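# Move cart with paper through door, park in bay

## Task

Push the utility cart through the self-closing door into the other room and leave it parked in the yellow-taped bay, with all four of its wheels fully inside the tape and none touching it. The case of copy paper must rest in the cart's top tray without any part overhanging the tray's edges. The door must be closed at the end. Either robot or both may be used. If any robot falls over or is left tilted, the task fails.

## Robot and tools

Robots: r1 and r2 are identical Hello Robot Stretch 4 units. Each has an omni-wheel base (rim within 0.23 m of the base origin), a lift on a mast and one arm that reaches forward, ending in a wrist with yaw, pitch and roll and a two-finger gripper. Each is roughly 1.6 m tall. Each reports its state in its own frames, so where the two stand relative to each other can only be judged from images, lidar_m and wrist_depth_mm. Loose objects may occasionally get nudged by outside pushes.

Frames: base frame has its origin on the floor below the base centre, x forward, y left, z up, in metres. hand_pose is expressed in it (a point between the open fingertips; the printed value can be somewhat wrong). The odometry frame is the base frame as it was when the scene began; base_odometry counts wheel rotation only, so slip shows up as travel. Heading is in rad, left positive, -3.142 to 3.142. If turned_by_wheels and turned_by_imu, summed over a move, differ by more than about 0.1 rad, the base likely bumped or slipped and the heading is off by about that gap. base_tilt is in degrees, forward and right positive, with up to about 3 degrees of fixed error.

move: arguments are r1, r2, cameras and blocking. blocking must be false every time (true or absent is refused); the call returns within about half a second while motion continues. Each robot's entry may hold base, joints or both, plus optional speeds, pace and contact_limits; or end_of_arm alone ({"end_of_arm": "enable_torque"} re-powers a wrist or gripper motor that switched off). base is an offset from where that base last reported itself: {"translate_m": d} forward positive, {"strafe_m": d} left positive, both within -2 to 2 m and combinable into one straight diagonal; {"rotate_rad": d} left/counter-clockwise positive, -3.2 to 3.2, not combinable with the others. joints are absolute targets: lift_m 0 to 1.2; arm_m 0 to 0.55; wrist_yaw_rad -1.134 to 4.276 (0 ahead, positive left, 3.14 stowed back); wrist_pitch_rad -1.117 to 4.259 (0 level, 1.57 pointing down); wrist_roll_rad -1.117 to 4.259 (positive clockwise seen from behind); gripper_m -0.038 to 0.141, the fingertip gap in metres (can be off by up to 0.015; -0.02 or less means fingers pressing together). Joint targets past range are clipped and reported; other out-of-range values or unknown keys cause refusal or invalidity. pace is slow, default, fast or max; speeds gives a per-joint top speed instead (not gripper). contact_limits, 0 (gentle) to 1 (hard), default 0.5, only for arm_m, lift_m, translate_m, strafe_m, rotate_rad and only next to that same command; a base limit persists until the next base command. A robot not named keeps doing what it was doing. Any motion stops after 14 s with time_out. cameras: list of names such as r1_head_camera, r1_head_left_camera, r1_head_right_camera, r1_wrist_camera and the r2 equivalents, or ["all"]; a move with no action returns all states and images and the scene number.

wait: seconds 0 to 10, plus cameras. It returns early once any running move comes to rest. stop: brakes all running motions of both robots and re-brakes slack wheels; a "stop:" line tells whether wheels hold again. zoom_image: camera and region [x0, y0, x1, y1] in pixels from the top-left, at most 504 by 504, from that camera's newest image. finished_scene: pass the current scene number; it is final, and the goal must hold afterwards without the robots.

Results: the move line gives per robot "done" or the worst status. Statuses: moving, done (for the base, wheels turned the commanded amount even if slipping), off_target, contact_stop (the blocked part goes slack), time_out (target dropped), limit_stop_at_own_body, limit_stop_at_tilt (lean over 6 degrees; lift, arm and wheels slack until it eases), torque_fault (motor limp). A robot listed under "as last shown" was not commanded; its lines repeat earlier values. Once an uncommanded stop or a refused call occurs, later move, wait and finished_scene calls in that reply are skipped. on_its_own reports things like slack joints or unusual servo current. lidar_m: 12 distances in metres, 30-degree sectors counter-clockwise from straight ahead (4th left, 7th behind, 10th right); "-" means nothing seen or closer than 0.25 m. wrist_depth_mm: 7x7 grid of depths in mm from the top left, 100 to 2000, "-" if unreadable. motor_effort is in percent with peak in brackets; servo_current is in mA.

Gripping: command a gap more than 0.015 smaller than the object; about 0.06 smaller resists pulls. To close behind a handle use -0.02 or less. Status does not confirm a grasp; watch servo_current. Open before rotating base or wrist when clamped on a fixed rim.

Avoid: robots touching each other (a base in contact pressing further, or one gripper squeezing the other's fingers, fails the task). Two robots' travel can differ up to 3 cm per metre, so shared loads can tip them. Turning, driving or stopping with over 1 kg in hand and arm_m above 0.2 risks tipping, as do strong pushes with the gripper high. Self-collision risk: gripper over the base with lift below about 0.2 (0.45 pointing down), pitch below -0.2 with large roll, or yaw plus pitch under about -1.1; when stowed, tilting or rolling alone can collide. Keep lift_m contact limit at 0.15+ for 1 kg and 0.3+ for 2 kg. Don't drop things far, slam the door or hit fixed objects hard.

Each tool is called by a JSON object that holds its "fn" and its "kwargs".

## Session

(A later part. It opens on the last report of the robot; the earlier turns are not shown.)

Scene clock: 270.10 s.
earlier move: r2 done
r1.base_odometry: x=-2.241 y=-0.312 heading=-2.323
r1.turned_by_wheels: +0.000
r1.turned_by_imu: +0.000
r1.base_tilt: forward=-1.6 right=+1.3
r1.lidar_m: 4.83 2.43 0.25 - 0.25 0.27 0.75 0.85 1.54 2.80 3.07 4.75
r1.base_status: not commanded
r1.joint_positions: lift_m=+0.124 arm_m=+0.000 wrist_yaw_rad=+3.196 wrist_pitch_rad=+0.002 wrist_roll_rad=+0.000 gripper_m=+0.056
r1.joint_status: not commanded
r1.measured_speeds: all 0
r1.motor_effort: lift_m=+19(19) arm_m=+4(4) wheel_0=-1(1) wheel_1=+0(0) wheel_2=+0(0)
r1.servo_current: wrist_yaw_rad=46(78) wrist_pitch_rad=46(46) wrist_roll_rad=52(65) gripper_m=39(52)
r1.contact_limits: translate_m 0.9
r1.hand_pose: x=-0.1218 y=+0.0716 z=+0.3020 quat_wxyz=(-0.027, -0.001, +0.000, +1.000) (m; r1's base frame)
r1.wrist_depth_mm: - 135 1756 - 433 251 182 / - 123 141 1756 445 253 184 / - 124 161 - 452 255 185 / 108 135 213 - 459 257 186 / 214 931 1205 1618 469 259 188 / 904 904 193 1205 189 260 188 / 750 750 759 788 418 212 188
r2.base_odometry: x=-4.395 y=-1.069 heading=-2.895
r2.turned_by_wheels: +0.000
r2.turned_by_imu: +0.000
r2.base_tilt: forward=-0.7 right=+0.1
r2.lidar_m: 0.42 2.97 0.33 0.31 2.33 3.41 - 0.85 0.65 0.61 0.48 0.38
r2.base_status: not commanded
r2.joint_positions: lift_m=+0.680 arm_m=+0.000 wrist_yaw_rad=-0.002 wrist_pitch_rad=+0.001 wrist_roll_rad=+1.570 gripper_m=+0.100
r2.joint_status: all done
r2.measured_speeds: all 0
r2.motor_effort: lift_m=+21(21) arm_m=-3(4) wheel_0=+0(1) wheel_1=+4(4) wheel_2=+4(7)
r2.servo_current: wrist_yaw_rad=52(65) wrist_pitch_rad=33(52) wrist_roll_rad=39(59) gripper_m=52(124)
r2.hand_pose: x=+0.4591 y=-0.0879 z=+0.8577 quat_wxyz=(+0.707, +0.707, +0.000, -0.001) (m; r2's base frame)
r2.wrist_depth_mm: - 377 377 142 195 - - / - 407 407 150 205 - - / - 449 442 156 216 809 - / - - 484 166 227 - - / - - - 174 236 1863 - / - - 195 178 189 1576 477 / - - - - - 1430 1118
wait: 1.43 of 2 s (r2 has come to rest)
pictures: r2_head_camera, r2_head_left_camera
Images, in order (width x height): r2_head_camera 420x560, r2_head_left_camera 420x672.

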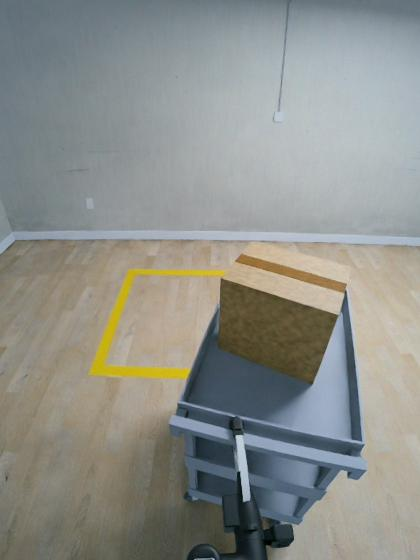

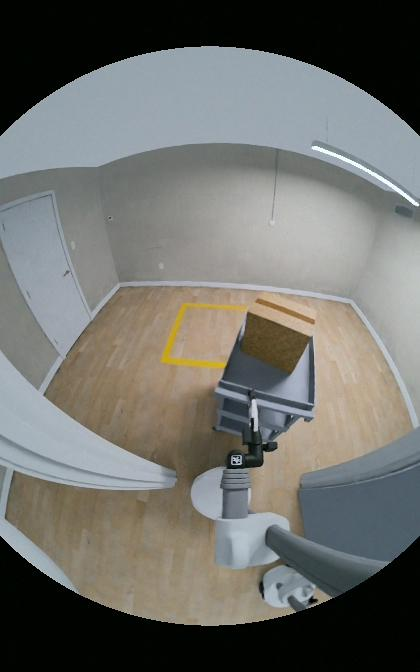

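{"fn": "move", "kwargs": {"blocking": false, "r2": {"base":{"strafe_m":-0.09,"translate_m":0.01},"pace":"slow"}}}

{"fn": "wait", "kwargs": {"seconds": 2.5}}

{"fn": "move", "kwargs": {"blocking": false, "cameras": ["r2_wrist_camera"], "r2": {"joints":{"gripper_m":-0.02}}}}

{"fn": "wait", "kwargs": {"seconds": 2}}

{"fn": "move", "kwargs": {"blocking": false, "r2": {"base":{"strafe_m":-0.22,"translate_m":0.12},"contact_limits":{"strafe_m":0.4},"pace":"slow"}}}

{"fn": "wait", "kwargs": {"seconds": 4, "cameras": ["r2_head_camera","r2_head_left_camera"]}}

Scene clock: 284.50 s.
move: r2 moving
r1: as last shown
r1.lidar_m: 4.82 2.45 0.25 - 0.25 0.28 0.76 0.84 1.57 2.80 3.08 4.77
r1.motor_effort: lift_m=+19(19) arm_m=+4(4) wheel_0=+0(0) wheel_1=+0(0) wheel_2=+0(0)
r1.servo_current: wrist_yaw_rad=59(65) wrist_pitch_rad=46(46) wrist_roll_rad=46(59) gripper_m=46(46)
r1.contact_limits: translate_m 0.9
r1.wrist_depth_mm: - 135 1708 - 436 250 182 / - 123 141 1808 445 252 183 / - 124 161 - 452 256 186 / 108 135 213 - 462 258 187 / 213 931 1205 1708 469 257 187 / 931 904 193 1205 188 259 188 / 759 750 759 798 424 212 188
r2.base_odometry: x=-4.399 y=-1.057 heading=-2.895
r2.turned_by_wheels: +0.000
r2.turned_by_imu: +0.000
r2.base_tilt: forward=-0.7 right=+0.1
r2.lidar_m: 0.43 3.00 0.35 0.34 2.38 3.40 - 0.85 0.64 0.61 0.45 0.40
r2.base_status: translate_m moving; strafe_m moving
r2.joint_positions: lift_m=+0.680 arm_m=+0.000 wrist_yaw_rad=-0.001 wrist_pitch_rad=+0.001 wrist_roll_rad=+1.570 gripper_m=+0.100
r2.joint_status: not commanded
r2.measured_speeds: translate_m=+0.006 strafe_m=-0.053 rotate_rad=+0.000 lift_m=+0.000 arm_m=+0.000 wrist_yaw_rad=+0.006 wrist_pitch_rad=+0.000 wrist_roll_rad=+0.000
r2.motor_effort: lift_m=+21(21) arm_m=-3(4) wheel_0=+12(13) wheel_1=-6(6) wheel_2=-7(8)
r2.servo_current: wrist_yaw_rad=59(59) wrist_pitch_rad=46(46) wrist_roll_rad=33(52) gripper_m=46(59)
r2.hand_pose: x=+0.4592 y=-0.0878 z=+0.8577 quat_wxyz=(+0.707, +0.707, +0.000, -0.001) (m; r2's base frame)
r2.wrist_depth_mm: - 379 375 140 194 - - / - 407 404 148 204 - - / - 449 442 155 213 809 - / - - 480 165 226 - - / - - - 172 236 1808 - / - - 196 179 189 1576 480 / - - - - - 1366 1118
pictures: none

Scene clock: 286.10 s.
earlier move: r2 done
r1.base_odometry: x=-2.241 y=-0.312 heading=-2.323
r1.turned_by_wheels: +0.000
r1.turned_by_imu: +0.000
r1.base_tilt: forward=-1.6 right=+1.3
r1.lidar_m: 4.82 2.43 0.25 - 0.25 0.26 0.74 0.80 1.58 2.79 3.09 4.77
r1.base_status: not commanded
r1.joint_positions: lift_m=+0.124 arm_m=+0.000 wrist_yaw_rad=+3.196 wrist_pitch_rad=+0.002 wrist_roll_rad=+0.000 gripper_m=+0.056
r1.joint_status: not commanded
r1.measured_speeds: all 0
r1.motor_effort: lift_m=+18(19) arm_m=+4(4) wheel_0=+0(1) wheel_1=+0(0) wheel_2=+0(0)
r1.servo_current: wrist_yaw_rad=39(72) wrist_pitch_rad=39(52) wrist_roll_rad=39(78) gripper_m=39(52)
r1.contact_limits: translate_m 0.9
r1.hand_pose: x=-0.1218 y=+0.0716 z=+0.3020 quat_wxyz=(-0.027, -0.001, +0.000, +1.000) (m; r1's base frame)
r1.wrist_depth_mm: - 135 1863 - 436 249 181 / - 123 135 1537 445 253 183 / - 124 161 - 455 256 185 / 108 135 212 - 462 258 186 / 213 931 991 1708 469 258 189 / 1008 904 193 1182 188 260 188 / 750 759 750 788 418 211 188
r2.base_odometry: x=-4.426 y=-0.985 heading=-2.895
r2.turned_by_wheels: +0.000
r2.turned_by_imu: +0.000
r2.base_tilt: forward=-0.6 right=+0.1
r2.lidar_m: 0.42 3.08 0.45 0.40 2.47 3.49 0.92 0.82 0.55 0.53 0.53 0.41
r2.base_status: done
r2.joint_positions: lift_m=+0.680 arm_m=+0.000 wrist_yaw_rad=-0.001 wrist_pitch_rad=+0.001 wrist_roll_rad=+1.570 gripper_m=+0.100
r2.joint_status: not commanded
r2.measured_speeds: all 0
r2.motor_effort: lift_m=+18(21) arm_m=-3(4) wheel_0=+6(15) wheel_1=-4(8) wheel_2=-6(12)
r2.servo_current: wrist_yaw_rad=39(59) wrist_pitch_rad=39(46) wrist_roll_rad=52(59) gripper_m=46(59)
r2.hand_pose: x=+0.4592 y=-0.0876 z=+0.8580 quat_wxyz=(+0.707, +0.707, +0.000, +0.000) (m; r2's base frame)
r2.wrist_depth_mm: - - 512 151 204 750 - / - 407 410 157 212 759 - / - 445 436 163 221 - - / - - 473 168 231 - - / - - 504 177 238 1863 - / - - 193 182 191 1499 488 / - - - - - 1808 1205
wait: 1.60 of 2.5 s (r2 has come to rest)
pictures: none

Scene clock: 286.60 s.
move: r2 moving
r1: as last shown
r1.base_tilt: forward=-1.6 right=+1.2
r1.lidar_m: 4.81 2.44 0.25 - 0.25 0.28 0.73 0.82 1.57 2.78 3.07 4.77
r1.servo_current: wrist_yaw_rad=39(52) wrist_pitch_rad=39(46) wrist_roll_rad=39(52) gripper_m=52(52)
r1.contact_limits: translate_m 0.9
r1.wrist_depth_mm: - 134 1808 - 433 250 181 / - 123 135 1576 445 254 184 / - 124 162 - 455 255 185 / 108 135 213 - 462 258 187 / 213 931 1008 1708 469 260 187 / 1008 904 194 1182 189 260 188 / 750 759 759 809 421 211 187
r2.base_odometry: x=-4.426 y=-0.985 heading=-2.895
r2.turned_by_wheels: +0.000
r2.turned_by_imu: +0.000
r2.base_tilt: forward=-0.7 right=+0.0
r2.lidar_m: 0.40 3.07 0.45 0.41 2.46 3.50 0.94 0.83 0.55 0.53 0.48 0.42
r2.base_status: not commanded
r2.joint_positions: lift_m=+0.680 arm_m=+0.000 wrist_yaw_rad=-0.001 wrist_pitch_rad=+0.001 wrist_roll_rad=+1.570 gripper_m=+0.083
r2.joint_status: gripper_m moving
r2.measured_speeds: all 0
r2.motor_effort: lift_m=+18(18) arm_m=-3(4) wheel_0=+6(6) wheel_1=-4(4) wheel_2=-6(6)
r2.servo_current: wrist_yaw_rad=46(59) wrist_pitch_rad=39(46) wrist_roll_rad=39(59) gripper_m=124(124)
r2.hand_pose: x=+0.4592 y=-0.0876 z=+0.8580 quat_wxyz=(+0.707, +0.707, +0.000, +0.000) (m; r2's base frame)
r2.wrist_depth_mm: - - 535 152 205 - - / - 410 410 210 213 - - / - 442 439 164 223 820 - / - - 473 227 230 854 - / - - 508 179 240 - - / - - 196 183 191 1464 477 / - - - - 263 1863 1160
pictures: r2_wrist_camera
Images, in order (width x height): r2_wrist_camera 616x392.

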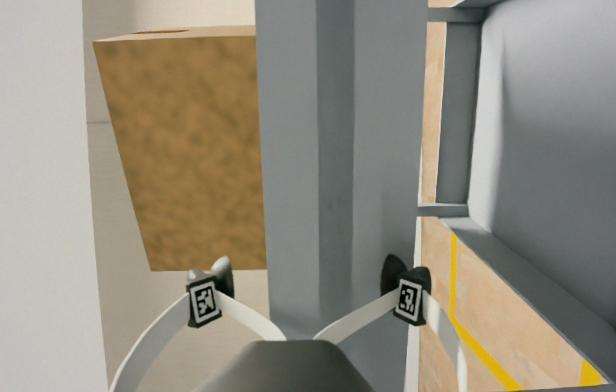

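Scene clock: 288.03 s.
earlier move: r2 done
r1.base_odometry: x=-2.241 y=-0.312 heading=-2.323
r1.turned_by_wheels: +0.000
r1.turned_by_imu: +0.000
r1.base_tilt: forward=-1.6 right=+1.3
r1.lidar_m: 4.80 2.46 0.25 - 0.25 0.27 0.76 0.78 1.56 2.79 3.10 4.77
r1.base_status: not commanded
r1.joint_positions: lift_m=+0.124 arm_m=+0.000 wrist_yaw_rad=+3.196 wrist_pitch_rad=+0.002 wrist_roll_rad=+0.000 gripper_m=+0.056
r1.joint_status: not commanded
r1.measured_speeds: all 0
r1.motor_effort: lift_m=+18(19) arm_m=+4(4) wheel_0=+0(1) wheel_1=+0(0) wheel_2=+0(0)
r1.servo_current: wrist_yaw_rad=33(72) wrist_pitch_rad=39(52) wrist_roll_rad=59(59) gripper_m=46(52)
r1.contact_limits: translate_m 0.9
r1.hand_pose: x=-0.1218 y=+0.0716 z=+0.3020 quat_wxyz=(-0.027, -0.001, +0.000, +1.000) (m; r1's base frame)
r1.wrist_depth_mm: - 134 1808 - 430 250 182 / - 123 135 1618 445 254 183 / - 124 161 - 455 256 186 / 108 135 213 - 462 258 186 / 213 904 976 1921 469 260 188 / 1008 917 193 1182 187 260 189 / 759 759 750 788 418 213 188
r2.base_odometry: x=-4.427 y=-0.985 heading=-2.895
r2.turned_by_wheels: +0.000
r2.turned_by_imu: +0.000
r2.base_tilt: forward=-0.7 right=+0.0
r2.lidar_m: 0.40 3.10 0.43 0.42 2.43 3.54 0.92 0.82 0.57 0.54 0.50 0.39
r2.base_status: not commanded
r2.joint_positions: lift_m=+0.680 arm_m=+0.000 wrist_yaw_rad=-0.001 wrist_pitch_rad=+0.001 wrist_roll_rad=+1.570 gripper_m=-0.019
r2.joint_status: all done
r2.measured_speeds: all 0
r2.motor_effort: lift_m=+18(18) arm_m=-3(4) wheel_0=+0(6) wheel_1=-4(4) wheel_2=+0(6)
r2.servo_current: wrist_yaw_rad=52(59) wrist_pitch_rad=33(46) wrist_roll_rad=46(59) gripper_m=111(260)
r2.hand_pose: x=+0.4592 y=-0.0876 z=+0.8580 quat_wxyz=(+0.707, +0.707, +0.000, +0.000) (m; r2's base frame)
r2.wrist_depth_mm: - - 521 142 198 - - / - 399 399 148 204 759 - / - 433 433 152 212 - - / - 477 462 158 220 - - / - - 500 166 230 1863 - / - - 187 172 181 1618 484 / - - - - - 1708 1160
wait: 1.43 of 2 s (r2 has come to rest)
pictures: none

Scene clock: 288.53 s.
move: r2 moving
r1: as last shown
r1.lidar_m: 4.82 2.47 0.25 - 0.25 0.27 0.74 0.82 1.59 2.80 3.07 4.75
r1.motor_effort: lift_m=+19(19) arm_m=+3(4) wheel_0=+0(1) wheel_1=+0(0) wheel_2=+0(0)
r1.servo_current: wrist_yaw_rad=39(65) wrist_pitch_rad=39(46) wrist_roll_rad=59(59) gripper_m=33(46)
r1.contact_limits: translate_m 0.9
r1.wrist_depth_mm: - 134 1756 - 433 252 182 / - 123 135 1756 442 253 184 / - 124 160 - 459 257 186 / 108 135 212 - 462 257 187 / 213 946 960 1661 466 259 187 / 1008 917 194 1205 188 262 187 / 750 759 750 788 421 212 188
r2.base_odometry: x=-4.435 y=-0.976 heading=-2.895
r2.turned_by_wheels: +0.000
r2.turned_by_imu: +0.000
r2.base_tilt: forward=-0.8 right=+0.1
r2.lidar_m: 0.40 3.10 0.45 0.41 2.47 3.56 0.90 0.81 0.55 0.52 0.49 0.40
r2.base_status: translate_m moving; strafe_m moving
r2.joint_positions: lift_m=+0.680 arm_m=+0.000 wrist_yaw_rad=+0.001 wrist_pitch_rad=+0.001 wrist_roll_rad=+1.570 gripper_m=-0.019
r2.joint_status: not commanded
r2.measured_speeds: translate_m=+0.022 strafe_m=-0.043 rotate_rad=-0.003 lift_m=+0.000 arm_m=+0.000 wrist_yaw_rad=+0.000 wrist_pitch_rad=+0.000 wrist_roll_rad=+0.000
r2.motor_effort: lift_m=+18(18) arm_m=-3(4) wheel_0=+12(15) wheel_1=-4(7) wheel_2=-8(8)
r2.servo_current: wrist_yaw_rad=59(59) wrist_pitch_rad=39(46) wrist_roll_rad=39(52) gripper_m=91(111)
r2.contact_limits: strafe_m 0.4
r2.hand_pose: x=+0.4594 y=-0.0872 z=+0.8580 quat_wxyz=(+0.707, +0.707, +0.001, +0.000) (m; r2's base frame)
r2.wrist_depth_mm: - - 508 139 194 - - / - 394 397 145 202 768 - / - 433 424 149 209 - - / - 473 459 157 218 - - / - - 500 164 227 1808 - / - - 188 170 179 1618 484 / - - - - - - 1182
pictures: none

Scene clock: 291.83 s.
earlier move: r2 done
r1.base_odometry: x=-2.241 y=-0.312 heading=-2.323
r1.turned_by_wheels: +0.000
r1.turned_by_imu: +0.000
r1.base_tilt: forward=-1.6 right=+1.2
r1.lidar_m: 4.83 2.43 0.25 - 0.25 0.28 0.74 0.96 1.57 2.80 3.09 4.74
r1.base_status: not commanded
r1.joint_positions: lift_m=+0.124 arm_m=+0.000 wrist_yaw_rad=+3.196 wrist_pitch_rad=+0.002 wrist_roll_rad=+0.000 gripper_m=+0.056
r1.joint_status: not commanded
r1.measured_speeds: all 0
r1.motor_effort: lift_m=+18(19) arm_m=+3(4) wheel_0=+0(1) wheel_1=+0(0) wheel_2=+0(0)
r1.servo_current: wrist_yaw_rad=59(65) wrist_pitch_rad=39(52) wrist_roll_rad=26(65) gripper_m=39(52)
r1.contact_limits: translate_m 0.9
r1.hand_pose: x=-0.1218 y=+0.0716 z=+0.3020 quat_wxyz=(-0.027, -0.001, +0.000, +1.000) (m; r1's base frame)
r1.wrist_depth_mm: - 134 1118 - 436 250 182 / - 123 141 1078 445 253 183 / - 124 162 - 452 256 185 / 108 135 213 - 462 258 187 / 213 - 1160 1025 469 259 187 / 1025 1229 194 1060 187 260 187 / 741 750 750 778 421 211 188
r2.base_odometry: x=-4.596 y=-0.801 heading=-2.896
r2.turned_by_wheels: -0.001
r2.turned_by_imu: +0.000
r2.base_tilt: forward=-0.7 right=+0.0
r2.lidar_m: 0.40 2.96 2.58 0.63 2.64 3.84 0.87 0.46 0.33 0.36 2.37 0.42
r2.base_status: done
r2.joint_positions: lift_m=+0.680 arm_m=+0.000 wrist_yaw_rad=+0.000 wrist_pitch_rad=+0.001 wrist_roll_rad=+1.570 gripper_m=-0.019
r2.joint_status: not commanded
r2.measured_speeds: all 0
r2.motor_effort: lift_m=+17(18) arm_m=-4(4) wheel_0=+4(15) wheel_1=-5(8) wheel_2=-8(13)
r2.servo_current: wrist_yaw_rad=33(59) wrist_pitch_rad=46(46) wrist_roll_rad=39(65) gripper_m=85(111)
r2.contact_limits: strafe_m 0.4
r2.hand_pose: x=+0.4593 y=-0.0874 z=+0.8580 quat_wxyz=(+0.707, +0.707, +0.000, +0.000) (m; r2's base frame)
r2.wrist_depth_mm: - - - 163 221 1708 - / - - 421 165 222 - - / - 439 433 167 225 - - / - 462 455 168 229 831 - / - - 473 170 231 831 - / - - 187 173 179 1756 - / - - - - 236 1756 1118
wait: 3.30 of 4 s (r2 has come to rest)
pictures: r2_head_camera, r2_head_left_camera
Images, in order (width x height): r2_head_camera 420x560, r2_head_left_camera 420x672.

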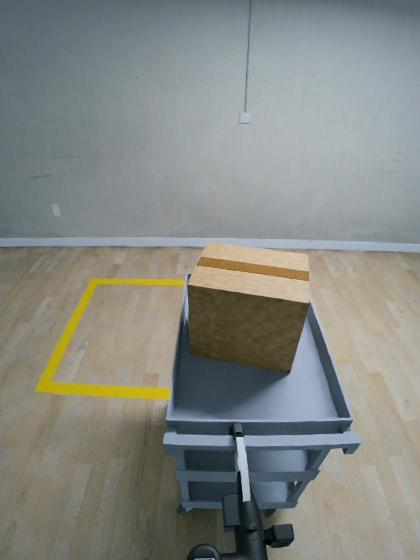

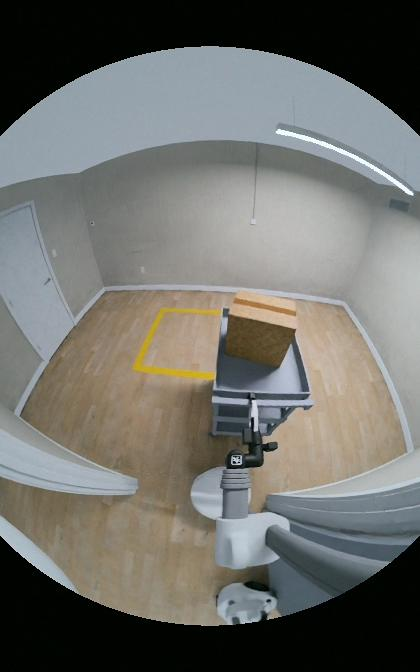

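{"fn": "move", "kwargs": {"blocking": false, "r2": {"base":{"strafe_m":-0.04,"translate_m":0.2},"contact_limits":{"translate_m":0.4},"pace":"slow"}}}

{"fn": "wait", "kwargs": {"seconds": 4}}

{"fn": "move", "kwargs": {"blocking": false, "r2": {"base":{"strafe_m":-0.3,"translate_m":0.08},"contact_limits":{"translate_m":0.4},"pace":"slow"}}}

{"fn": "wait", "kwargs": {"seconds": 5, "cameras": ["r2_head_camera","r2_head_left_camera"]}}

Scene clock: 311.30 s.
move: r2 moving
r1: as last shown
r1.base_tilt: forward=-1.5 right=+1.3
r1.lidar_m: 4.81 2.44 0.25 - 0.25 0.29 0.75 1.00 1.59 2.80 3.09 4.80
r1.motor_effort: lift_m=+18(19) arm_m=+4(4) wheel_0=+0(1) wheel_1=+0(0) wheel_2=+0(0)
r1.servo_current: wrist_yaw_rad=46(59) wrist_pitch_rad=33(52) wrist_roll_rad=46(52) gripper_m=46(46)
r1.contact_limits: translate_m 0.9
r1.wrist_depth_mm: - 134 1078 - 436 250 181 / - 123 141 1042 449 253 183 / - 124 161 - 455 256 185 / 108 136 213 - 462 258 186 / 214 - 1160 1098 466 259 187 / 1025 1229 194 1060 188 259 188 / 750 750 750 788 421 211 187
r2.base_odometry: x=-4.609 y=-0.801 heading=-2.896
r2.turned_by_wheels: +0.000
r2.turned_by_imu: +0.000
r2.base_tilt: forward=-0.7 right=+0.1
r2.lidar_m: 0.39 2.93 2.56 0.63 2.68 3.84 0.87 0.47 0.35 0.34 2.36 0.44
r2.base_status: translate_m moving; strafe_m moving
r2.joint_positions: lift_m=+0.680 arm_m=+0.000 wrist_yaw_rad=-0.002 wrist_pitch_rad=+0.001 wrist_roll_rad=+1.570 gripper_m=-0.019
r2.joint_status: not commanded
r2.measured_speeds: translate_m=+0.048 strafe_m=-0.010 rotate_rad=+0.001 lift_m=+0.000 arm_m=+0.000 wrist_yaw_rad=-0.014 wrist_pitch_rad=+0.000 wrist_roll_rad=+0.000
r2.motor_effort: lift_m=+18(18) arm_m=+1(4) wheel_0=+10(13) wheel_1=+6(6) wheel_2=-15(15)
r2.servo_current: wrist_yaw_rad=46(52) wrist_pitch_rad=39(46) wrist_roll_rad=52(52) gripper_m=78(85)
r2.contact_limits: translate_m 0.4
r2.hand_pose: x=+0.4591 y=-0.0880 z=+0.8580 quat_wxyz=(+0.707, +0.707, +0.000, -0.001) (m; r2's base frame)
r2.wrist_depth_mm: - - - 163 220 1708 - / - - 424 165 223 - - / - 436 436 167 226 - - / - 462 455 168 228 820 - / - - 477 171 231 842 - / - - 187 172 179 1756 - / - - - - 236 1708 480
pictures: none

Scene clock: 314.10 s.
earlier move: r2 done
r1.base_odometry: x=-2.241 y=-0.312 heading=-2.323
r1.turned_by_wheels: +0.000
r1.turned_by_imu: +0.000
r1.base_tilt: forward=-1.6 right=+1.3
r1.lidar_m: 4.80 2.43 0.25 - 0.25 0.28 0.78 1.28 1.56 2.78 3.07 4.79
r1.base_status: not commanded
r1.joint_positions: lift_m=+0.124 arm_m=+0.000 wrist_yaw_rad=+3.196 wrist_pitch_rad=+0.002 wrist_roll_rad=+0.000 gripper_m=+0.056
r1.joint_status: not commanded
r1.measured_speeds: all 0
r1.motor_effort: lift_m=+18(19) arm_m=+4(4) wheel_0=+0(1) wheel_1=+0(0) wheel_2=+0(0)
r1.servo_current: wrist_yaw_rad=59(78) wrist_pitch_rad=46(52) wrist_roll_rad=52(72) gripper_m=46(52)
r1.contact_limits: translate_m 0.9
r1.hand_pose: x=-0.1218 y=+0.0716 z=+0.3020 quat_wxyz=(-0.027, -0.001, +0.000, +1.000) (m; r1's base frame)
r1.wrist_depth_mm: - 134 1182 1464 430 251 182 / - 123 141 1708 445 253 184 / - 124 160 - 452 257 186 / 108 135 212 - 462 258 186 / 214 - 1708 1229 469 260 187 / 1025 1205 193 1205 187 260 188 / 750 750 759 788 421 212 188
r2.base_odometry: x=-4.800 y=-0.810 heading=-2.896
r2.turned_by_wheels: +0.000
r2.turned_by_imu: -0.001
r2.base_tilt: forward=-0.7 right=+0.1
r2.lidar_m: 0.42 2.74 2.61 0.71 0.72 3.90 1.08 0.45 0.39 1.15 0.49 0.41
r2.base_status: done
r2.joint_positions: lift_m=+0.680 arm_m=+0.000 wrist_yaw_rad=-0.005 wrist_pitch_rad=+0.001 wrist_roll_rad=+1.570 gripper_m=-0.019
r2.joint_status: not commanded
r2.measured_speeds: all 0
r2.motor_effort: lift_m=+18(18) arm_m=+4(4) wheel_0=+2(13) wheel_1=+3(7) wheel_2=-10(17)
r2.servo_current: wrist_yaw_rad=59(59) wrist_pitch_rad=39(52) wrist_roll_rad=39(65) gripper_m=78(85)
r2.contact_limits: translate_m 0.4
r2.hand_pose: x=+0.4589 y=-0.0888 z=+0.8580 quat_wxyz=(+0.707, +0.707, -0.001, -0.002) (m; r2's base frame)
r2.wrist_depth_mm: - - - 148 202 750 - / - 402 404 153 209 778 - / - 436 430 156 216 - - / - 469 459 160 222 820 - / - - 500 167 230 - - / - - 187 171 180 1499 521 / - - - - - 1708 1182
wait: 2.80 of 4 s (r2 has come to rest)
pictures: none

Scene clock: 314.60 s.
move: r2 moving
r1: as last shown
r1.lidar_m: 4.83 2.41 0.25 - 0.25 0.27 0.75 1.27 1.53 2.78 3.07 4.78
r1.servo_current: wrist_yaw_rad=46(52) wrist_pitch_rad=46(46) wrist_roll_rad=33(59) gripper_m=46(46)
r1.contact_limits: translate_m 0.9
r1.wrist_depth_mm: - 134 1160 1430 433 249 182 / - 123 141 1808 445 253 184 / - 124 161 - 455 257 185 / 108 135 213 - 462 258 186 / 214 - 1983 1229 469 260 187 / 1008 1205 194 1182 187 262 188 / 750 759 750 798 424 211 187
r2.base_odometry: x=-4.806 y=-0.799 heading=-2.897
r2.turned_by_wheels: +0.000
r2.turned_by_imu: +0.000
r2.base_tilt: forward=-0.7 right=+0.0
r2.lidar_m: 0.41 2.74 2.62 0.73 0.72 3.90 1.06 0.39 0.40 1.16 0.50 0.40
r2.base_status: translate_m moving; strafe_m moving
r2.joint_positions: lift_m=+0.680 arm_m=+0.000 wrist_yaw_rad=-0.003 wrist_pitch_rad=+0.001 wrist_roll_rad=+1.570 gripper_m=-0.019
r2.joint_status: not commanded
r2.measured_speeds: translate_m=+0.013 strafe_m=-0.048 rotate_rad=+0.001 lift_m=+0.000 arm_m=+0.000 wrist_yaw_rad=+0.019 wrist_pitch_rad=+0.000 wrist_roll_rad=+0.000
r2.motor_effort: lift_m=+18(18) arm_m=+4(4) wheel_0=+9(9) wheel_1=-8(8) wheel_2=-8(13)
r2.servo_current: wrist_yaw_rad=52(65) wrist_pitch_rad=46(46) wrist_roll_rad=39(59) gripper_m=85(85)
r2.contact_limits: translate_m 0.4
r2.hand_pose: x=+0.4590 y=-0.0884 z=+0.8580 quat_wxyz=(+0.707, +0.707, -0.001, -0.001) (m; r2's base frame)
r2.wrist_depth_mm: - - - 146 200 - - / - 402 404 151 208 778 - / - 436 427 154 214 - - / - 473 462 159 222 - - / - - 496 166 229 - - / - - 188 171 179 1499 488 / - - - - - 1808 1205
pictures: none

Scene clock: 318.47 s.
earlier move: r2 done
r1.base_odometry: x=-2.241 y=-0.312 heading=-2.323
r1.turned_by_wheels: +0.000
r1.turned_by_imu: +0.000
r1.base_tilt: forward=-1.6 right=+1.3
r1.lidar_m: 4.81 2.43 0.25 - 0.25 0.29 0.75 1.27 1.59 2.79 3.09 4.75
r1.base_status: not commanded
r1.joint_positions: lift_m=+0.124 arm_m=+0.000 wrist_yaw_rad=+3.196 wrist_pitch_rad=+0.002 wrist_roll_rad=+0.000 gripper_m=+0.056
r1.joint_status: not commanded
r1.measured_speeds: all 0
r1.motor_effort: lift_m=+18(19) arm_m=+4(4) wheel_0=+0(1) wheel_1=+0(0) wheel_2=+0(0)
r1.servo_current: wrist_yaw_rad=39(65) wrist_pitch_rad=33(52) wrist_roll_rad=39(65) gripper_m=39(52)
r1.contact_limits: translate_m 0.9
r1.hand_pose: x=-0.1218 y=+0.0716 z=+0.3020 quat_wxyz=(-0.027, -0.001, +0.000, +1.000) (m; r1's base frame)
r1.wrist_depth_mm: - 134 - - 433 251 181 / - 122 141 - 442 253 183 / - 125 161 - 452 256 185 / 108 135 213 - 459 257 187 / 213 - - 1618 466 259 187 / 1008 1205 194 1182 188 260 188 / 768 759 759 798 418 212 189
r2.base_odometry: x=-4.950 y=-0.539 heading=-2.896
r2.turned_by_wheels: +0.001
r2.turned_by_imu: +0.003
r2.base_tilt: forward=-0.7 right=+0.1
r2.lidar_m: 0.39 2.63 2.88 1.00 1.04 4.30 0.31 0.32 0.48 1.64 2.05 0.45
r2.base_status: done
r2.joint_positions: lift_m=+0.680 arm_m=+0.000 wrist_yaw_rad=+0.006 wrist_pitch_rad=+0.001 wrist_roll_rad=+1.570 gripper_m=-0.019
r2.joint_status: not commanded
r2.measured_speeds: all 0
r2.motor_effort: lift_m=+18(18) arm_m=+4(4) wheel_0=+8(16) wheel_1=-5(8) wheel_2=-2(13)
r2.servo_current: wrist_yaw_rad=52(65) wrist_pitch_rad=33(46) wrist_roll_rad=52(59) gripper_m=78(91)
r2.contact_limits: translate_m 0.4
r2.hand_pose: x=+0.4598 y=-0.0858 z=+0.8580 quat_wxyz=(+0.707, +0.707, +0.002, +0.002) (m; r2's base frame)
r2.wrist_depth_mm: - - - 178 238 1661 - / - - - 177 237 820 - / - 442 439 176 237 842 - / - 455 452 235 235 831 - / - 469 462 175 235 - - / - - 187 173 177 - - / - - - - - - 484
wait: 3.87 of 5 s (r2 has come to rest)
pictures: r2_head_camera, r2_head_left_camera
Images, in order (width x height): r2_head_camera 420x560, r2_head_left_camera 420x672.

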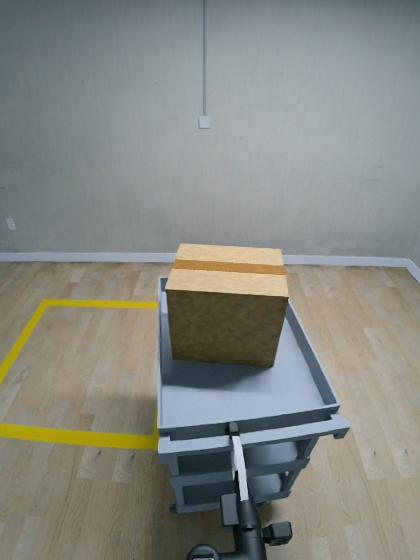

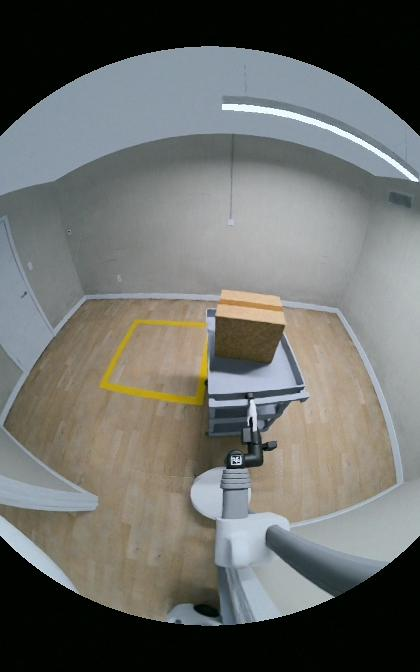

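{"fn": "move", "kwargs": {"blocking": false, "r2": {"base":{"strafe_m":-0.45,"translate_m":0.12},"contact_limits":{"translate_m":0.4},"pace":"slow"}}}

{"fn": "wait", "kwargs": {"seconds": 7, "cameras": ["r2_head_camera","r2_head_left_camera"]}}

Scene clock: 334.30 s.
move: r2 moving
r1: as last shown
r1.lidar_m: 4.78 2.45 0.25 - 0.25 0.27 0.75 1.26 1.57 2.81 3.07 4.78
r1.servo_current: wrist_yaw_rad=52(59) wrist_pitch_rad=39(46) wrist_roll_rad=33(52) gripper_m=39(46)
r1.contact_limits: translate_m 0.9
r1.wrist_depth_mm: - 135 - - 433 251 181 / - 123 141 - 445 253 183 / - 124 161 - 449 256 186 / 108 135 213 - 459 258 186 / 213 - - 1618 466 259 188 / 1025 1182 194 1205 187 260 188 / 759 759 741 788 421 212 188
r2.base_odometry: x=-4.956 y=-0.528 heading=-2.896
r2.turned_by_wheels: +0.000
r2.turned_by_imu: +0.001
r2.base_tilt: forward=-0.6 right=+0.1
r2.lidar_m: 0.38 2.64 2.90 1.03 1.04 4.35 0.31 0.33 0.49 1.66 2.01 0.43
r2.base_status: translate_m moving; strafe_m moving
r2.joint_positions: lift_m=+0.680 arm_m=+0.000 wrist_yaw_rad=+0.006 wrist_pitch_rad=+0.001 wrist_roll_rad=+1.570 gripper_m=-0.019
r2.joint_status: not commanded
r2.measured_speeds: translate_m=+0.013 strafe_m=-0.048 rotate_rad=+0.000 lift_m=+0.000 arm_m=+0.000 wrist_yaw_rad=+0.000 wrist_pitch_rad=+0.000 wrist_roll_rad=+0.000
r2.motor_effort: lift_m=+18(18) arm_m=+4(4) wheel_0=+13(14) wheel_1=-6(8) wheel_2=-5(6)
r2.servo_current: wrist_yaw_rad=39(59) wrist_pitch_rad=39(46) wrist_roll_rad=46(46) gripper_m=78(91)
r2.contact_limits: translate_m 0.4
r2.hand_pose: x=+0.4598 y=-0.0858 z=+0.8580 quat_wxyz=(+0.707, +0.707, +0.002, +0.002) (m; r2's base frame)
r2.wrist_depth_mm: - - - 179 240 1661 - / - - - 178 238 831 - / - 442 439 177 236 820 - / - 459 452 236 236 842 - / - 469 466 175 234 - - / - - 187 174 177 - - / - - - - - - 480
pictures: none

Scene clock: 339.70 s.
earlier move: r2 done
r1.base_odometry: x=-2.241 y=-0.312 heading=-2.323
r1.turned_by_wheels: +0.000
r1.turned_by_imu: +0.000
r1.base_tilt: forward=-1.6 right=+1.3
r1.lidar_m: 4.83 2.44 0.25 - 0.25 0.27 0.76 1.28 1.55 2.81 3.09 4.80
r1.base_status: not commanded
r1.joint_positions: lift_m=+0.124 arm_m=+0.000 wrist_yaw_rad=+3.196 wrist_pitch_rad=+0.002 wrist_roll_rad=+0.000 gripper_m=+0.056
r1.joint_status: not commanded
r1.measured_speeds: all 0
r1.motor_effort: lift_m=+18(19) arm_m=+4(4) wheel_0=+0(1) wheel_1=+0(0) wheel_2=+0(0)
r1.servo_current: wrist_yaw_rad=59(85) wrist_pitch_rad=46(52) wrist_roll_rad=52(72) gripper_m=46(46)
r1.contact_limits: translate_m 0.9
r1.hand_pose: x=-0.1218 y=+0.0716 z=+0.3020 quat_wxyz=(-0.027, -0.001, +0.000, +1.000) (m; r1's base frame)
r1.wrist_depth_mm: - 134 - - 436 251 181 / - 123 141 - 445 254 183 / - 124 161 - 452 255 185 / 108 135 212 - 459 257 187 / 213 - - - 469 259 188 / 991 1205 193 1229 188 262 187 / 750 741 750 788 418 211 188
r2.base_odometry: x=-5.176 y=-0.132 heading=-2.896
r2.turned_by_wheels: +0.000
r2.turned_by_imu: +0.003
r2.base_tilt: forward=-0.7 right=+0.1
r2.lidar_m: 0.31 0.39 3.34 1.51 1.49 0.46 0.42 0.49 0.72 1.46 1.57 0.46
r2.base_status: done
r2.joint_positions: lift_m=+0.680 arm_m=+0.000 wrist_yaw_rad=+0.006 wrist_pitch_rad=+0.001 wrist_roll_rad=+1.570 gripper_m=-0.019
r2.joint_status: not commanded
r2.measured_speeds: all 0
r2.motor_effort: lift_m=+18(18) arm_m=+4(4) wheel_0=+6(15) wheel_1=-5(8) wheel_2=-2(6)
r2.servo_current: wrist_yaw_rad=52(72) wrist_pitch_rad=46(52) wrist_roll_rad=52(65) gripper_m=78(91)
r2.contact_limits: translate_m 0.4
r2.hand_pose: x=+0.4598 y=-0.0858 z=+0.8580 quat_wxyz=(+0.707, +0.707, +0.002, +0.002) (m; r2's base frame)
r2.wrist_depth_mm: - - - 325 - 1537 1160 / - - - 327 370 1430 427 / - - - 286 - 1708 492 / - - - 208 274 1808 - / - 477 466 190 243 831 - / - 452 187 168 177 - - / - 433 421 - 213 - -
wait: 5.40 of 7 s (r2 has come to rest)
pictures: r2_head_camera, r2_head_left_camera
Images, in order (width x height): r2_head_camera 420x560, r2_head_left_camera 420x672.

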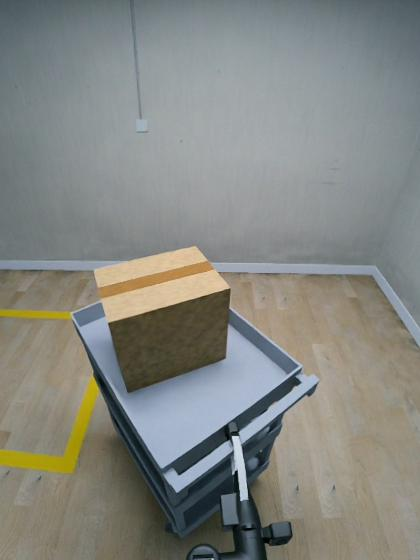

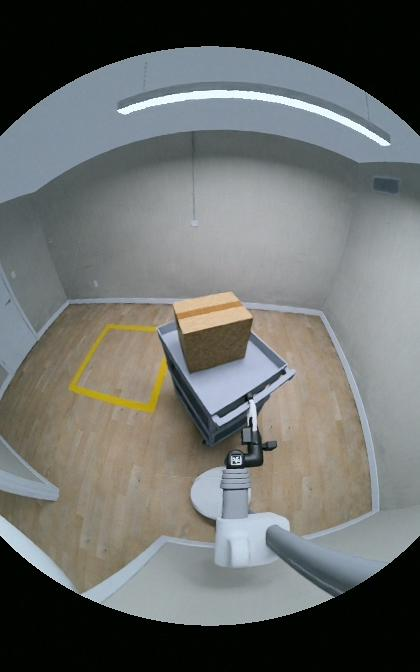

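{"fn": "move", "kwargs": {"blocking": false, "r2": {"joints":{"gripper_m":0.1}}}}

{"fn": "wait", "kwargs": {"seconds": 1.8}}

{"fn": "move", "kwargs": {"blocking": false, "r2": {"base":{"translate_m":-0.1},"pace":"slow"}}}

{"fn": "wait", "kwargs": {"seconds": 2}}

{"fn": "move", "kwargs": {"blocking": false, "r2": {"base":{"strafe_m":-0.36}}}}

{"fn": "wait", "kwargs": {"seconds": 3}}

{"fn": "move", "kwargs": {"blocking": false, "r2": {"base":{"rotate_rad":0.63}}}}

{"fn": "wait", "kwargs": {"seconds": 2, "cameras": ["r2_head_camera","r2_wrist_camera","r2_head_left_camera"]}}

Scene clock: 356.13 s.
move: r2 moving
r1: as last shown
r1.base_tilt: forward=-1.5 right=+1.3
r1.lidar_m: 4.85 2.43 0.25 - 0.25 0.28 0.77 1.26 1.59 2.79 3.07 4.78
r1.motor_effort: lift_m=+19(19) arm_m=+4(4) wheel_0=-1(1) wheel_1=+0(0) wheel_2=+0(0)
r1.servo_current: wrist_yaw_rad=46(59) wrist_pitch_rad=46(52) wrist_roll_rad=46(59) gripper_m=39(46)
r1.contact_limits: translate_m 0.9
r1.wrist_depth_mm: - 135 - - 436 251 181 / - 123 141 - 445 252 183 / - 124 161 - 455 257 185 / 108 136 213 - 459 258 187 / 213 - - - 466 259 187 / 1025 1229 194 1205 187 262 188 / 759 750 750 788 421 212 187
r2.base_odometry: x=-5.176 y=-0.132 heading=-2.896
r2.turned_by_wheels: +0.000
r2.turned_by_imu: +0.000
r2.base_tilt: forward=-0.7 right=+0.1
r2.lidar_m: 0.29 0.43 3.33 1.47 1.50 0.47 0.44 0.49 0.73 1.46 1.60 0.47
r2.base_status: not commanded
r2.joint_positions: lift_m=+0.680 arm_m=+0.000 wrist_yaw_rad=+0.006 wrist_pitch_rad=+0.001 wrist_roll_rad=+1.570 gripper_m=+0.005
r2.joint_status: gripper_m moving
r2.measured_speeds: translate_m=+0.000 strafe_m=+0.000 rotate_rad=+0.000 lift_m=+0.000 arm_m=+0.000 wrist_yaw_rad=-0.005 wrist_pitch_rad=+0.000 wrist_roll_rad=+0.000
r2.motor_effort: lift_m=+18(18) arm_m=+4(4) wheel_0=+6(7) wheel_1=-5(6) wheel_2=-2(2)
r2.servo_current: wrist_yaw_rad=39(65) wrist_pitch_rad=46(46) wrist_roll_rad=52(52) gripper_m=98(111)
r2.contact_limits: translate_m 0.4
r2.hand_pose: x=+0.4598 y=-0.0858 z=+0.8580 quat_wxyz=(+0.707, +0.707, +0.002, +0.002) (m; r2's base frame)
r2.wrist_depth_mm: - - - 334 - 1537 1078 / - - - 334 373 1464 424 / - - - 237 - 1661 496 / - - - 213 282 1708 - / - - 477 190 251 831 - / - 455 191 171 181 - - / - 433 427 - - - -
pictures: none

Scene clock: 357.57 s.
earlier move: r2 done
r1.base_odometry: x=-2.241 y=-0.312 heading=-2.323
r1.turned_by_wheels: +0.000
r1.turned_by_imu: +0.000
r1.base_tilt: forward=-1.6 right=+1.3
r1.lidar_m: 4.79 2.43 0.25 - 0.25 0.29 0.75 1.29 1.57 2.79 3.08 4.78
r1.base_status: not commanded
r1.joint_positions: lift_m=+0.124 arm_m=+0.000 wrist_yaw_rad=+3.196 wrist_pitch_rad=+0.002 wrist_roll_rad=+0.000 gripper_m=+0.056
r1.joint_status: not commanded
r1.measured_speeds: all 0
r1.motor_effort: lift_m=+19(19) arm_m=+4(4) wheel_0=+0(1) wheel_1=+0(0) wheel_2=+0(0)
r1.servo_current: wrist_yaw_rad=52(72) wrist_pitch_rad=39(52) wrist_roll_rad=46(65) gripper_m=46(52)
r1.contact_limits: translate_m 0.9
r1.hand_pose: x=-0.1218 y=+0.0716 z=+0.3020 quat_wxyz=(-0.027, -0.001, +0.000, +1.000) (m; r1's base frame)
r1.wrist_depth_mm: - 135 - - 433 250 181 / - 123 141 - 442 253 184 / - 124 161 - 452 256 185 / 108 135 213 - 462 257 187 / 214 - - - 466 259 187 / 1008 1229 194 1205 187 262 187 / 741 750 759 788 418 211 188
r2.base_odometry: x=-5.176 y=-0.132 heading=-2.896
r2.turned_by_wheels: +0.000
r2.turned_by_imu: +0.000
r2.base_tilt: forward=-0.7 right=+0.1
r2.lidar_m: 0.31 0.43 3.33 1.46 1.48 0.45 0.45 0.47 0.71 1.47 1.58 0.49
r2.base_status: not commanded
r2.joint_positions: lift_m=+0.680 arm_m=+0.000 wrist_yaw_rad=-0.001 wrist_pitch_rad=+0.001 wrist_roll_rad=+1.570 gripper_m=+0.100
r2.joint_status: all done
r2.measured_speeds: all 0
r2.motor_effort: lift_m=+18(18) arm_m=+4(4) wheel_0=+4(7) wheel_1=-6(6) wheel_2=-2(2)
r2.servo_current: wrist_yaw_rad=46(65) wrist_pitch_rad=39(46) wrist_roll_rad=33(59) gripper_m=52(124)
r2.contact_limits: translate_m 0.4
r2.hand_pose: x=+0.4592 y=-0.0878 z=+0.8580 quat_wxyz=(+0.707, +0.707, +0.000, -0.001) (m; r2's base frame)
r2.wrist_depth_mm: - - - 332 - 1661 1138 / - - - 351 392 394 397 / - - - 248 - 1708 500 / - - - 281 290 1863 - / - - 480 196 263 831 - / - 462 196 176 189 - - / - 433 430 - - - -
wait: 1.43 of 1.8 s (r2 has come to rest)
pictures: none

Scene clock: 358.07 s.
move: r2 moving
r1: as last shown
r1.lidar_m: 4.83 2.46 0.25 - 0.25 0.26 0.73 1.28 1.55 2.80 3.10 4.80
r1.motor_effort: lift_m=+18(19) arm_m=+4(4) wheel_0=+0(1) wheel_1=+0(0) wheel_2=+0(0)
r1.servo_current: wrist_yaw_rad=46(65) wrist_pitch_rad=39(46) wrist_roll_rad=46(65) gripper_m=39(46)
r1.contact_limits: translate_m 0.9
r1.wrist_depth_mm: - 135 - - 433 250 181 / - 123 141 - 439 253 183 / - 124 160 - 455 256 185 / 108 135 213 - 459 258 186 / 214 - - - 469 259 189 / 1025 1229 193 1182 188 262 188 / 750 759 759 798 421 212 187
r2.base_odometry: x=-5.164 y=-0.129 heading=-2.897
r2.turned_by_wheels: +0.000
r2.turned_by_imu: +0.000
r2.base_tilt: forward=-0.6 right=+0.0
r2.lidar_m: 0.30 0.46 3.33 1.50 1.49 0.45 0.43 0.48 0.72 1.46 1.58 0.49
r2.base_status: translate_m moving
r2.joint_positions: lift_m=+0.680 arm_m=+0.000 wrist_yaw_rad=-0.001 wrist_pitch_rad=+0.001 wrist_roll_rad=+1.570 gripper_m=+0.100
r2.joint_status: not commanded
r2.measured_speeds: translate_m=-0.049 strafe_m=+0.000 rotate_rad=-0.002 lift_m=+0.000 arm_m=+0.000 wrist_yaw_rad=+0.000 wrist_pitch_rad=+0.000 wrist_roll_rad=+0.000
r2.motor_effort: lift_m=+17(18) arm_m=+4(4) wheel_0=-4(7) wheel_1=-6(7) wheel_2=+8(10)
r2.servo_current: wrist_yaw_rad=39(46) wrist_pitch_rad=33(39) wrist_roll_rad=59(59) gripper_m=52(52)
r2.hand_pose: x=+0.4591 y=-0.0878 z=+0.8580 quat_wxyz=(+0.707, +0.707, +0.000, -0.001) (m; r2's base frame)
r2.wrist_depth_mm: - - - 351 - 1708 1182 / - - - 355 394 402 402 / - - - 255 - 1708 496 / - - - 285 297 1808 - / - - 488 206 258 820 - / - 469 195 181 193 - - / - - 436 - - - -
pictures: none

Scene clock: 359.87 s.
earlier move: r2 done
r1.base_odometry: x=-2.241 y=-0.312 heading=-2.323
r1.turned_by_wheels: +0.000
r1.turned_by_imu: +0.000
r1.base_tilt: forward=-1.6 right=+1.3
r1.lidar_m: 4.81 2.46 0.25 - 0.25 0.28 0.73 1.28 1.55 2.79 3.09 4.75
r1.base_status: not commanded
r1.joint_positions: lift_m=+0.124 arm_m=+0.000 wrist_yaw_rad=+3.196 wrist_pitch_rad=+0.002 wrist_roll_rad=+0.000 gripper_m=+0.056
r1.joint_status: not commanded
r1.measured_speeds: all 0
r1.motor_effort: lift_m=+19(19) arm_m=+4(4) wheel_0=-1(1) wheel_1=+0(0) wheel_2=+0(0)
r1.servo_current: wrist_yaw_rad=52(65) wrist_pitch_rad=46(52) wrist_roll_rad=46(65) gripper_m=46(46)
r1.contact_limits: translate_m 0.9
r1.hand_pose: x=-0.1218 y=+0.0716 z=+0.3020 quat_wxyz=(-0.027, -0.001, +0.000, +1.000) (m; r1's base frame)
r1.wrist_depth_mm: - 135 - - 433 249 181 / - 123 141 - 442 253 183 / - 124 161 - 455 256 185 / 108 135 213 - 462 258 186 / 213 - - - 469 260 188 / 1008 1229 194 1182 188 260 187 / 750 741 750 798 421 211 189
r2.base_odometry: x=-5.079 y=-0.108 heading=-2.897
r2.turned_by_wheels: +0.000
r2.turned_by_imu: +0.000
r2.base_tilt: forward=-0.7 right=+0.1
r2.lidar_m: 0.42 0.62 3.33 1.45 0.49 0.38 0.35 0.38 0.57 1.43 1.55 0.56
r2.base_status: done
r2.joint_positions: lift_m=+0.680 arm_m=+0.000 wrist_yaw_rad=-0.001 wrist_pitch_rad=+0.001 wrist_roll_rad=+1.570 gripper_m=+0.100
r2.joint_status: not commanded
r2.measured_speeds: all 0
r2.motor_effort: lift_m=+17(18) arm_m=+4(4) wheel_0=-5(9) wheel_1=-5(8) wheel_2=+6(11)
r2.servo_current: wrist_yaw_rad=39(59) wrist_pitch_rad=39(46) wrist_roll_rad=39(59) gripper_m=46(59)
r2.hand_pose: x=+0.4591 y=-0.0878 z=+0.8580 quat_wxyz=(+0.707, +0.707, +0.000, -0.001) (m; r2's base frame)
r2.wrist_depth_mm: - - - - - 1661 1138 / - - - 455 - 1708 480 / - - - 424 - 1808 430 / - - - 377 - 768 - / - - 569 343 351 878 - / - - 195 262 193 - - / - - 512 - - - -
wait: 1.80 of 2 s (r2 has come to rest)
pictures: none

Scene clock: 360.37 s.
move: r2 moving
r1: as last shown
r1.lidar_m: 4.82 2.45 0.25 - 0.25 0.28 0.75 1.28 1.60 2.80 3.08 4.77
r1.motor_effort: lift_m=+19(19) arm_m=+4(4) wheel_0=+0(1) wheel_1=+0(0) wheel_2=+0(0)
r1.servo_current: wrist_yaw_rad=52(65) wrist_pitch_rad=39(46) wrist_roll_rad=39(59) gripper_m=46(52)
r1.contact_limits: translate_m 0.9
r1.wrist_depth_mm: - 134 - - 433 250 182 / - 123 141 - 442 254 183 / - 124 161 - 452 256 186 / 108 135 213 - 455 258 187 / 214 - - - 469 259 188 / 1008 1205 194 1205 188 260 189 / 750 759 759 788 421 211 188
r2.base_odometry: x=-5.088 y=-0.073 heading=-2.897
r2.turned_by_wheels: +0.000
r2.turned_by_imu: +0.000
r2.base_tilt: forward=-0.7 right=+0.0
r2.lidar_m: 0.42 0.53 3.38 1.49 0.49 0.36 0.36 0.39 0.56 1.41 1.51 0.60
r2.base_status: strafe_m moving
r2.joint_positions: lift_m=+0.680 arm_m=+0.000 wrist_yaw_rad=-0.001 wrist_pitch_rad=+0.001 wrist_roll_rad=+1.570 gripper_m=+0.100
r2.joint_status: not commanded
r2.measured_speeds: translate_m=+0.001 strafe_m=-0.142 rotate_rad=-0.004 lift_m=+0.000 arm_m=+0.000 wrist_yaw_rad=+0.000 wrist_pitch_rad=+0.000 wrist_roll_rad=+0.000
r2.motor_effort: lift_m=+17(17) arm_m=+4(4) wheel_0=+10(12) wheel_1=-10(12) wheel_2=+0(3)
r2.servo_current: wrist_yaw_rad=52(52) wrist_pitch_rad=39(46) wrist_roll_rad=39(52) gripper_m=46(59)
r2.hand_pose: x=+0.4591 y=-0.0878 z=+0.8580 quat_wxyz=(+0.707, +0.707, +0.000, -0.001) (m; r2's base frame)
r2.wrist_depth_mm: - - - - - 1661 1160 / - - - 459 - 1756 1078 / - - - 439 - 1921 449 / - - - 397 - 741 - / - - 580 359 368 831 - / - - 195 279 192 - - / - - 525 - - - -
pictures: none

Scene clock: 362.40 s.
earlier move: r2 done
r1.base_odometry: x=-2.241 y=-0.312 heading=-2.323
r1.turned_by_wheels: +0.000
r1.turned_by_imu: +0.000
r1.base_tilt: forward=-1.6 right=+1.3
r1.lidar_m: 4.81 2.46 0.25 - 0.25 0.27 0.74 1.29 1.56 2.80 3.09 4.75
r1.base_status: not commanded
r1.joint_positions: lift_m=+0.124 arm_m=+0.000 wrist_yaw_rad=+3.196 wrist_pitch_rad=+0.002 wrist_roll_rad=+0.000 gripper_m=+0.056
r1.joint_status: not commanded
r1.measured_speeds: all 0
r1.motor_effort: lift_m=+18(19) arm_m=+4(4) wheel_0=+0(1) wheel_1=+0(1) wheel_2=+0(0)
r1.servo_current: wrist_yaw_rad=46(72) wrist_pitch_rad=39(52) wrist_roll_rad=65(65) gripper_m=46(52)
r1.contact_limits: translate_m 0.9
r1.hand_pose: x=-0.1218 y=+0.0716 z=+0.3020 quat_wxyz=(-0.027, -0.001, +0.000, +1.000) (m; r1's base frame)
r1.wrist_depth_mm: - 134 - - 430 250 182 / - 123 141 - 442 252 183 / - 124 161 - 452 256 186 / 108 135 213 - 459 260 186 / 213 - - - 466 260 187 / 1025 1205 195 1182 188 259 187 / 759 741 741 788 421 212 188
r2.base_odometry: x=-5.166 y=+0.241 heading=-2.897
r2.turned_by_wheels: +0.000
r2.turned_by_imu: +0.001
r2.base_tilt: forward=-0.7 right=+0.1
r2.lidar_m: 0.61 0.54 3.66 1.80 0.54 0.39 0.37 0.38 0.61 1.10 1.18 1.69
r2.base_status: done
r2.joint_positions: lift_m=+0.680 arm_m=+0.000 wrist_yaw_rad=-0.001 wrist_pitch_rad=+0.001 wrist_roll_rad=+1.570 gripper_m=+0.100
r2.joint_status: not commanded
r2.measured_speeds: all 0
r2.motor_effort: lift_m=+17(17) arm_m=+4(4) wheel_0=+2(14) wheel_1=-2(12) wheel_2=+0(3)
r2.servo_current: wrist_yaw_rad=39(59) wrist_pitch_rad=39(46) wrist_roll_rad=59(65) gripper_m=52(59)
r2.hand_pose: x=+0.4591 y=-0.0878 z=+0.8580 quat_wxyz=(+0.707, +0.707, +0.000, -0.001) (m; r2's base frame)
r2.wrist_depth_mm: - - - - - 1661 1160 / - - - - - 1708 1182 / - - - - - 1661 1205 / - - - - - 1708 1205 / - - - - - 1708 1205 / - - 193 - 194 1537 1229 / - - - - - - 480
wait: 2.03 of 3 s (r2 has come to rest)
pictures: none

Scene clock: 362.90 s.
move: r2 moving
r1: as last shown
r1.base_tilt: forward=-1.6 right=+1.2
r1.lidar_m: 4.84 2.44 0.25 - 0.25 0.28 0.76 1.27 1.57 2.81 3.08 4.79
r1.motor_effort: lift_m=+18(19) arm_m=+4(4) wheel_0=+0(0) wheel_1=+0(0) wheel_2=+0(0)
r1.servo_current: wrist_yaw_rad=52(59) wrist_pitch_rad=46(46) wrist_roll_rad=46(65) gripper_m=46(46)
r1.contact_limits: translate_m 0.9
r1.wrist_depth_mm: - 135 - - 430 250 182 / - 123 141 - 445 253 183 / - 124 161 - 452 256 185 / 108 135 213 - 459 258 187 / 214 - - - 462 259 187 / 1008 1229 194 1205 188 262 188 / 750 759 741 788 418 212 188
r2.base_odometry: x=-5.166 y=+0.241 heading=-2.645
r2.turned_by_wheels: +0.252
r2.turned_by_imu: +0.245
r2.base_tilt: forward=-0.7 right=+0.1
r2.lidar_m: 0.55 0.53 3.65 0.76 0.43 0.35 0.39 0.49 0.86 1.11 1.33 2.42
r2.base_status: rotate_rad moving
r2.joint_positions: lift_m=+0.680 arm_m=+0.000 wrist_yaw_rad=-0.001 wrist_pitch_rad=+0.001 wrist_roll_rad=+1.570 gripper_m=+0.100
r2.joint_status: not commanded
r2.measured_speeds: translate_m=+0.002 strafe_m=+0.002 rotate_rad=+0.978 lift_m=+0.000 arm_m=+0.000 wrist_yaw_rad=+0.000 wrist_pitch_rad=+0.000 wrist_roll_rad=+0.000
r2.motor_effort: lift_m=+17(17) arm_m=+4(4) wheel_0=-5(11) wheel_1=-10(10) wheel_2=-11(11)
r2.servo_current: wrist_yaw_rad=46(52) wrist_pitch_rad=39(39) wrist_roll_rad=46(59) gripper_m=52(59)
r2.hand_pose: x=+0.4591 y=-0.0878 z=+0.8580 quat_wxyz=(+0.707, +0.707, +0.000, -0.001) (m; r2's base frame)
r2.wrist_depth_mm: - - - - - 1661 1138 / - - - - - 1708 1160 / - - - - - 1708 1205 / - - - - - 1708 1205 / - - - 469 484 741 473 / - - 195 449 187 - 442 / - - 615 - - - -
pictures: none

Scene clock: 363.83 s.
earlier move: r2 done
r1.base_odometry: x=-2.241 y=-0.312 heading=-2.323
r1.turned_by_wheels: +0.000
r1.turned_by_imu: +0.000
r1.base_tilt: forward=-1.6 right=+1.3
r1.lidar_m: 4.81 2.42 0.25 - 0.25 0.26 0.72 1.27 1.55 2.79 3.10 4.74
r1.base_status: not commanded
r1.joint_positions: lift_m=+0.124 arm_m=+0.000 wrist_yaw_rad=+3.196 wrist_pitch_rad=+0.002 wrist_roll_rad=+0.000 gripper_m=+0.056
r1.joint_status: not commanded
r1.measured_speeds: all 0
r1.motor_effort: lift_m=+19(19) arm_m=+4(4) wheel_0=+0(1) wheel_1=+0(0) wheel_2=+0(0)
r1.servo_current: wrist_yaw_rad=39(72) wrist_pitch_rad=33(46) wrist_roll_rad=46(65) gripper_m=46(46)
r1.contact_limits: translate_m 0.9
r1.hand_pose: x=-0.1218 y=+0.0716 z=+0.3020 quat_wxyz=(-0.027, -0.001, +0.000, +1.000) (m; r1's base frame)
r1.wrist_depth_mm: - 134 - - 433 250 182 / - 123 141 - 445 253 183 / - 124 161 - 452 257 185 / 108 136 213 - 459 257 186 / 213 - - - 469 260 188 / 1008 1229 194 1205 187 258 187 / 759 768 750 788 421 212 187
r2.base_odometry: x=-5.166 y=+0.241 heading=-2.267
r2.turned_by_wheels: +0.377
r2.turned_by_imu: +0.368
r2.base_tilt: forward=-0.7 right=+0.1
r2.lidar_m: 0.56 3.65 1.80 0.48 0.36 0.37 0.42 0.71 1.09 1.24 1.93 0.57
r2.base_status: done
r2.joint_positions: lift_m=+0.680 arm_m=+0.000 wrist_yaw_rad=-0.001 wrist_pitch_rad=+0.001 wrist_roll_rad=+1.570 gripper_m=+0.100
r2.joint_status: not commanded
r2.measured_speeds: all 0
r2.motor_effort: lift_m=+17(17) arm_m=+4(4) wheel_0=-2(11) wheel_1=-4(10) wheel_2=-4(11)
r2.servo_current: wrist_yaw_rad=46(65) wrist_pitch_rad=39(46) wrist_roll_rad=46(65) gripper_m=52(59)
r2.hand_pose: x=+0.4591 y=-0.0878 z=+0.8580 quat_wxyz=(+0.707, +0.707, +0.000, -0.001) (m; r2's base frame)
r2.wrist_depth_mm: - - - 384 - 1863 - / - - - 384 - 831 - / - - 591 387 - - - / - - 621 389 976 - - / - - 634 394 394 - - / - - 195 397 192 - - / - - - - 421 410 410
wait: 0.93 of 2 s (r2 has come to rest)
pictures: r2_head_camera, r2_head_left_camera, r2_wrist_camera
Images, in order (width x height): r2_head_camera 420x560, r2_head_left_camera 420x672, r2_wrist_camera 616x392.

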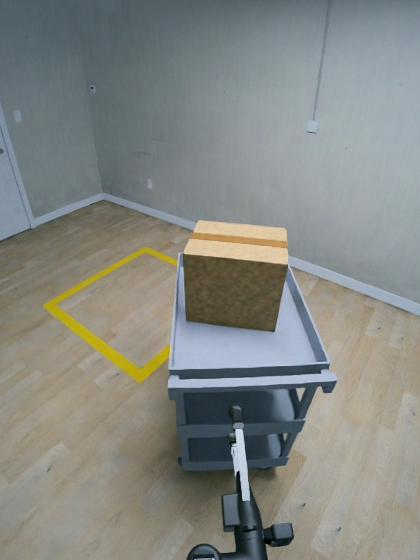

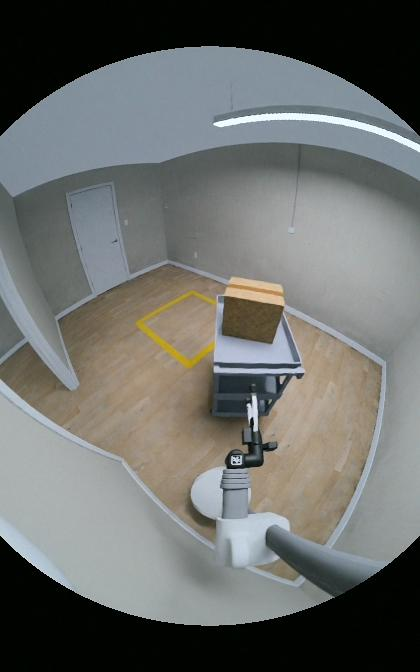

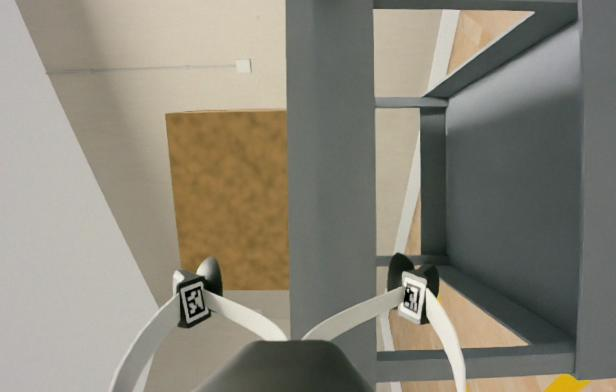

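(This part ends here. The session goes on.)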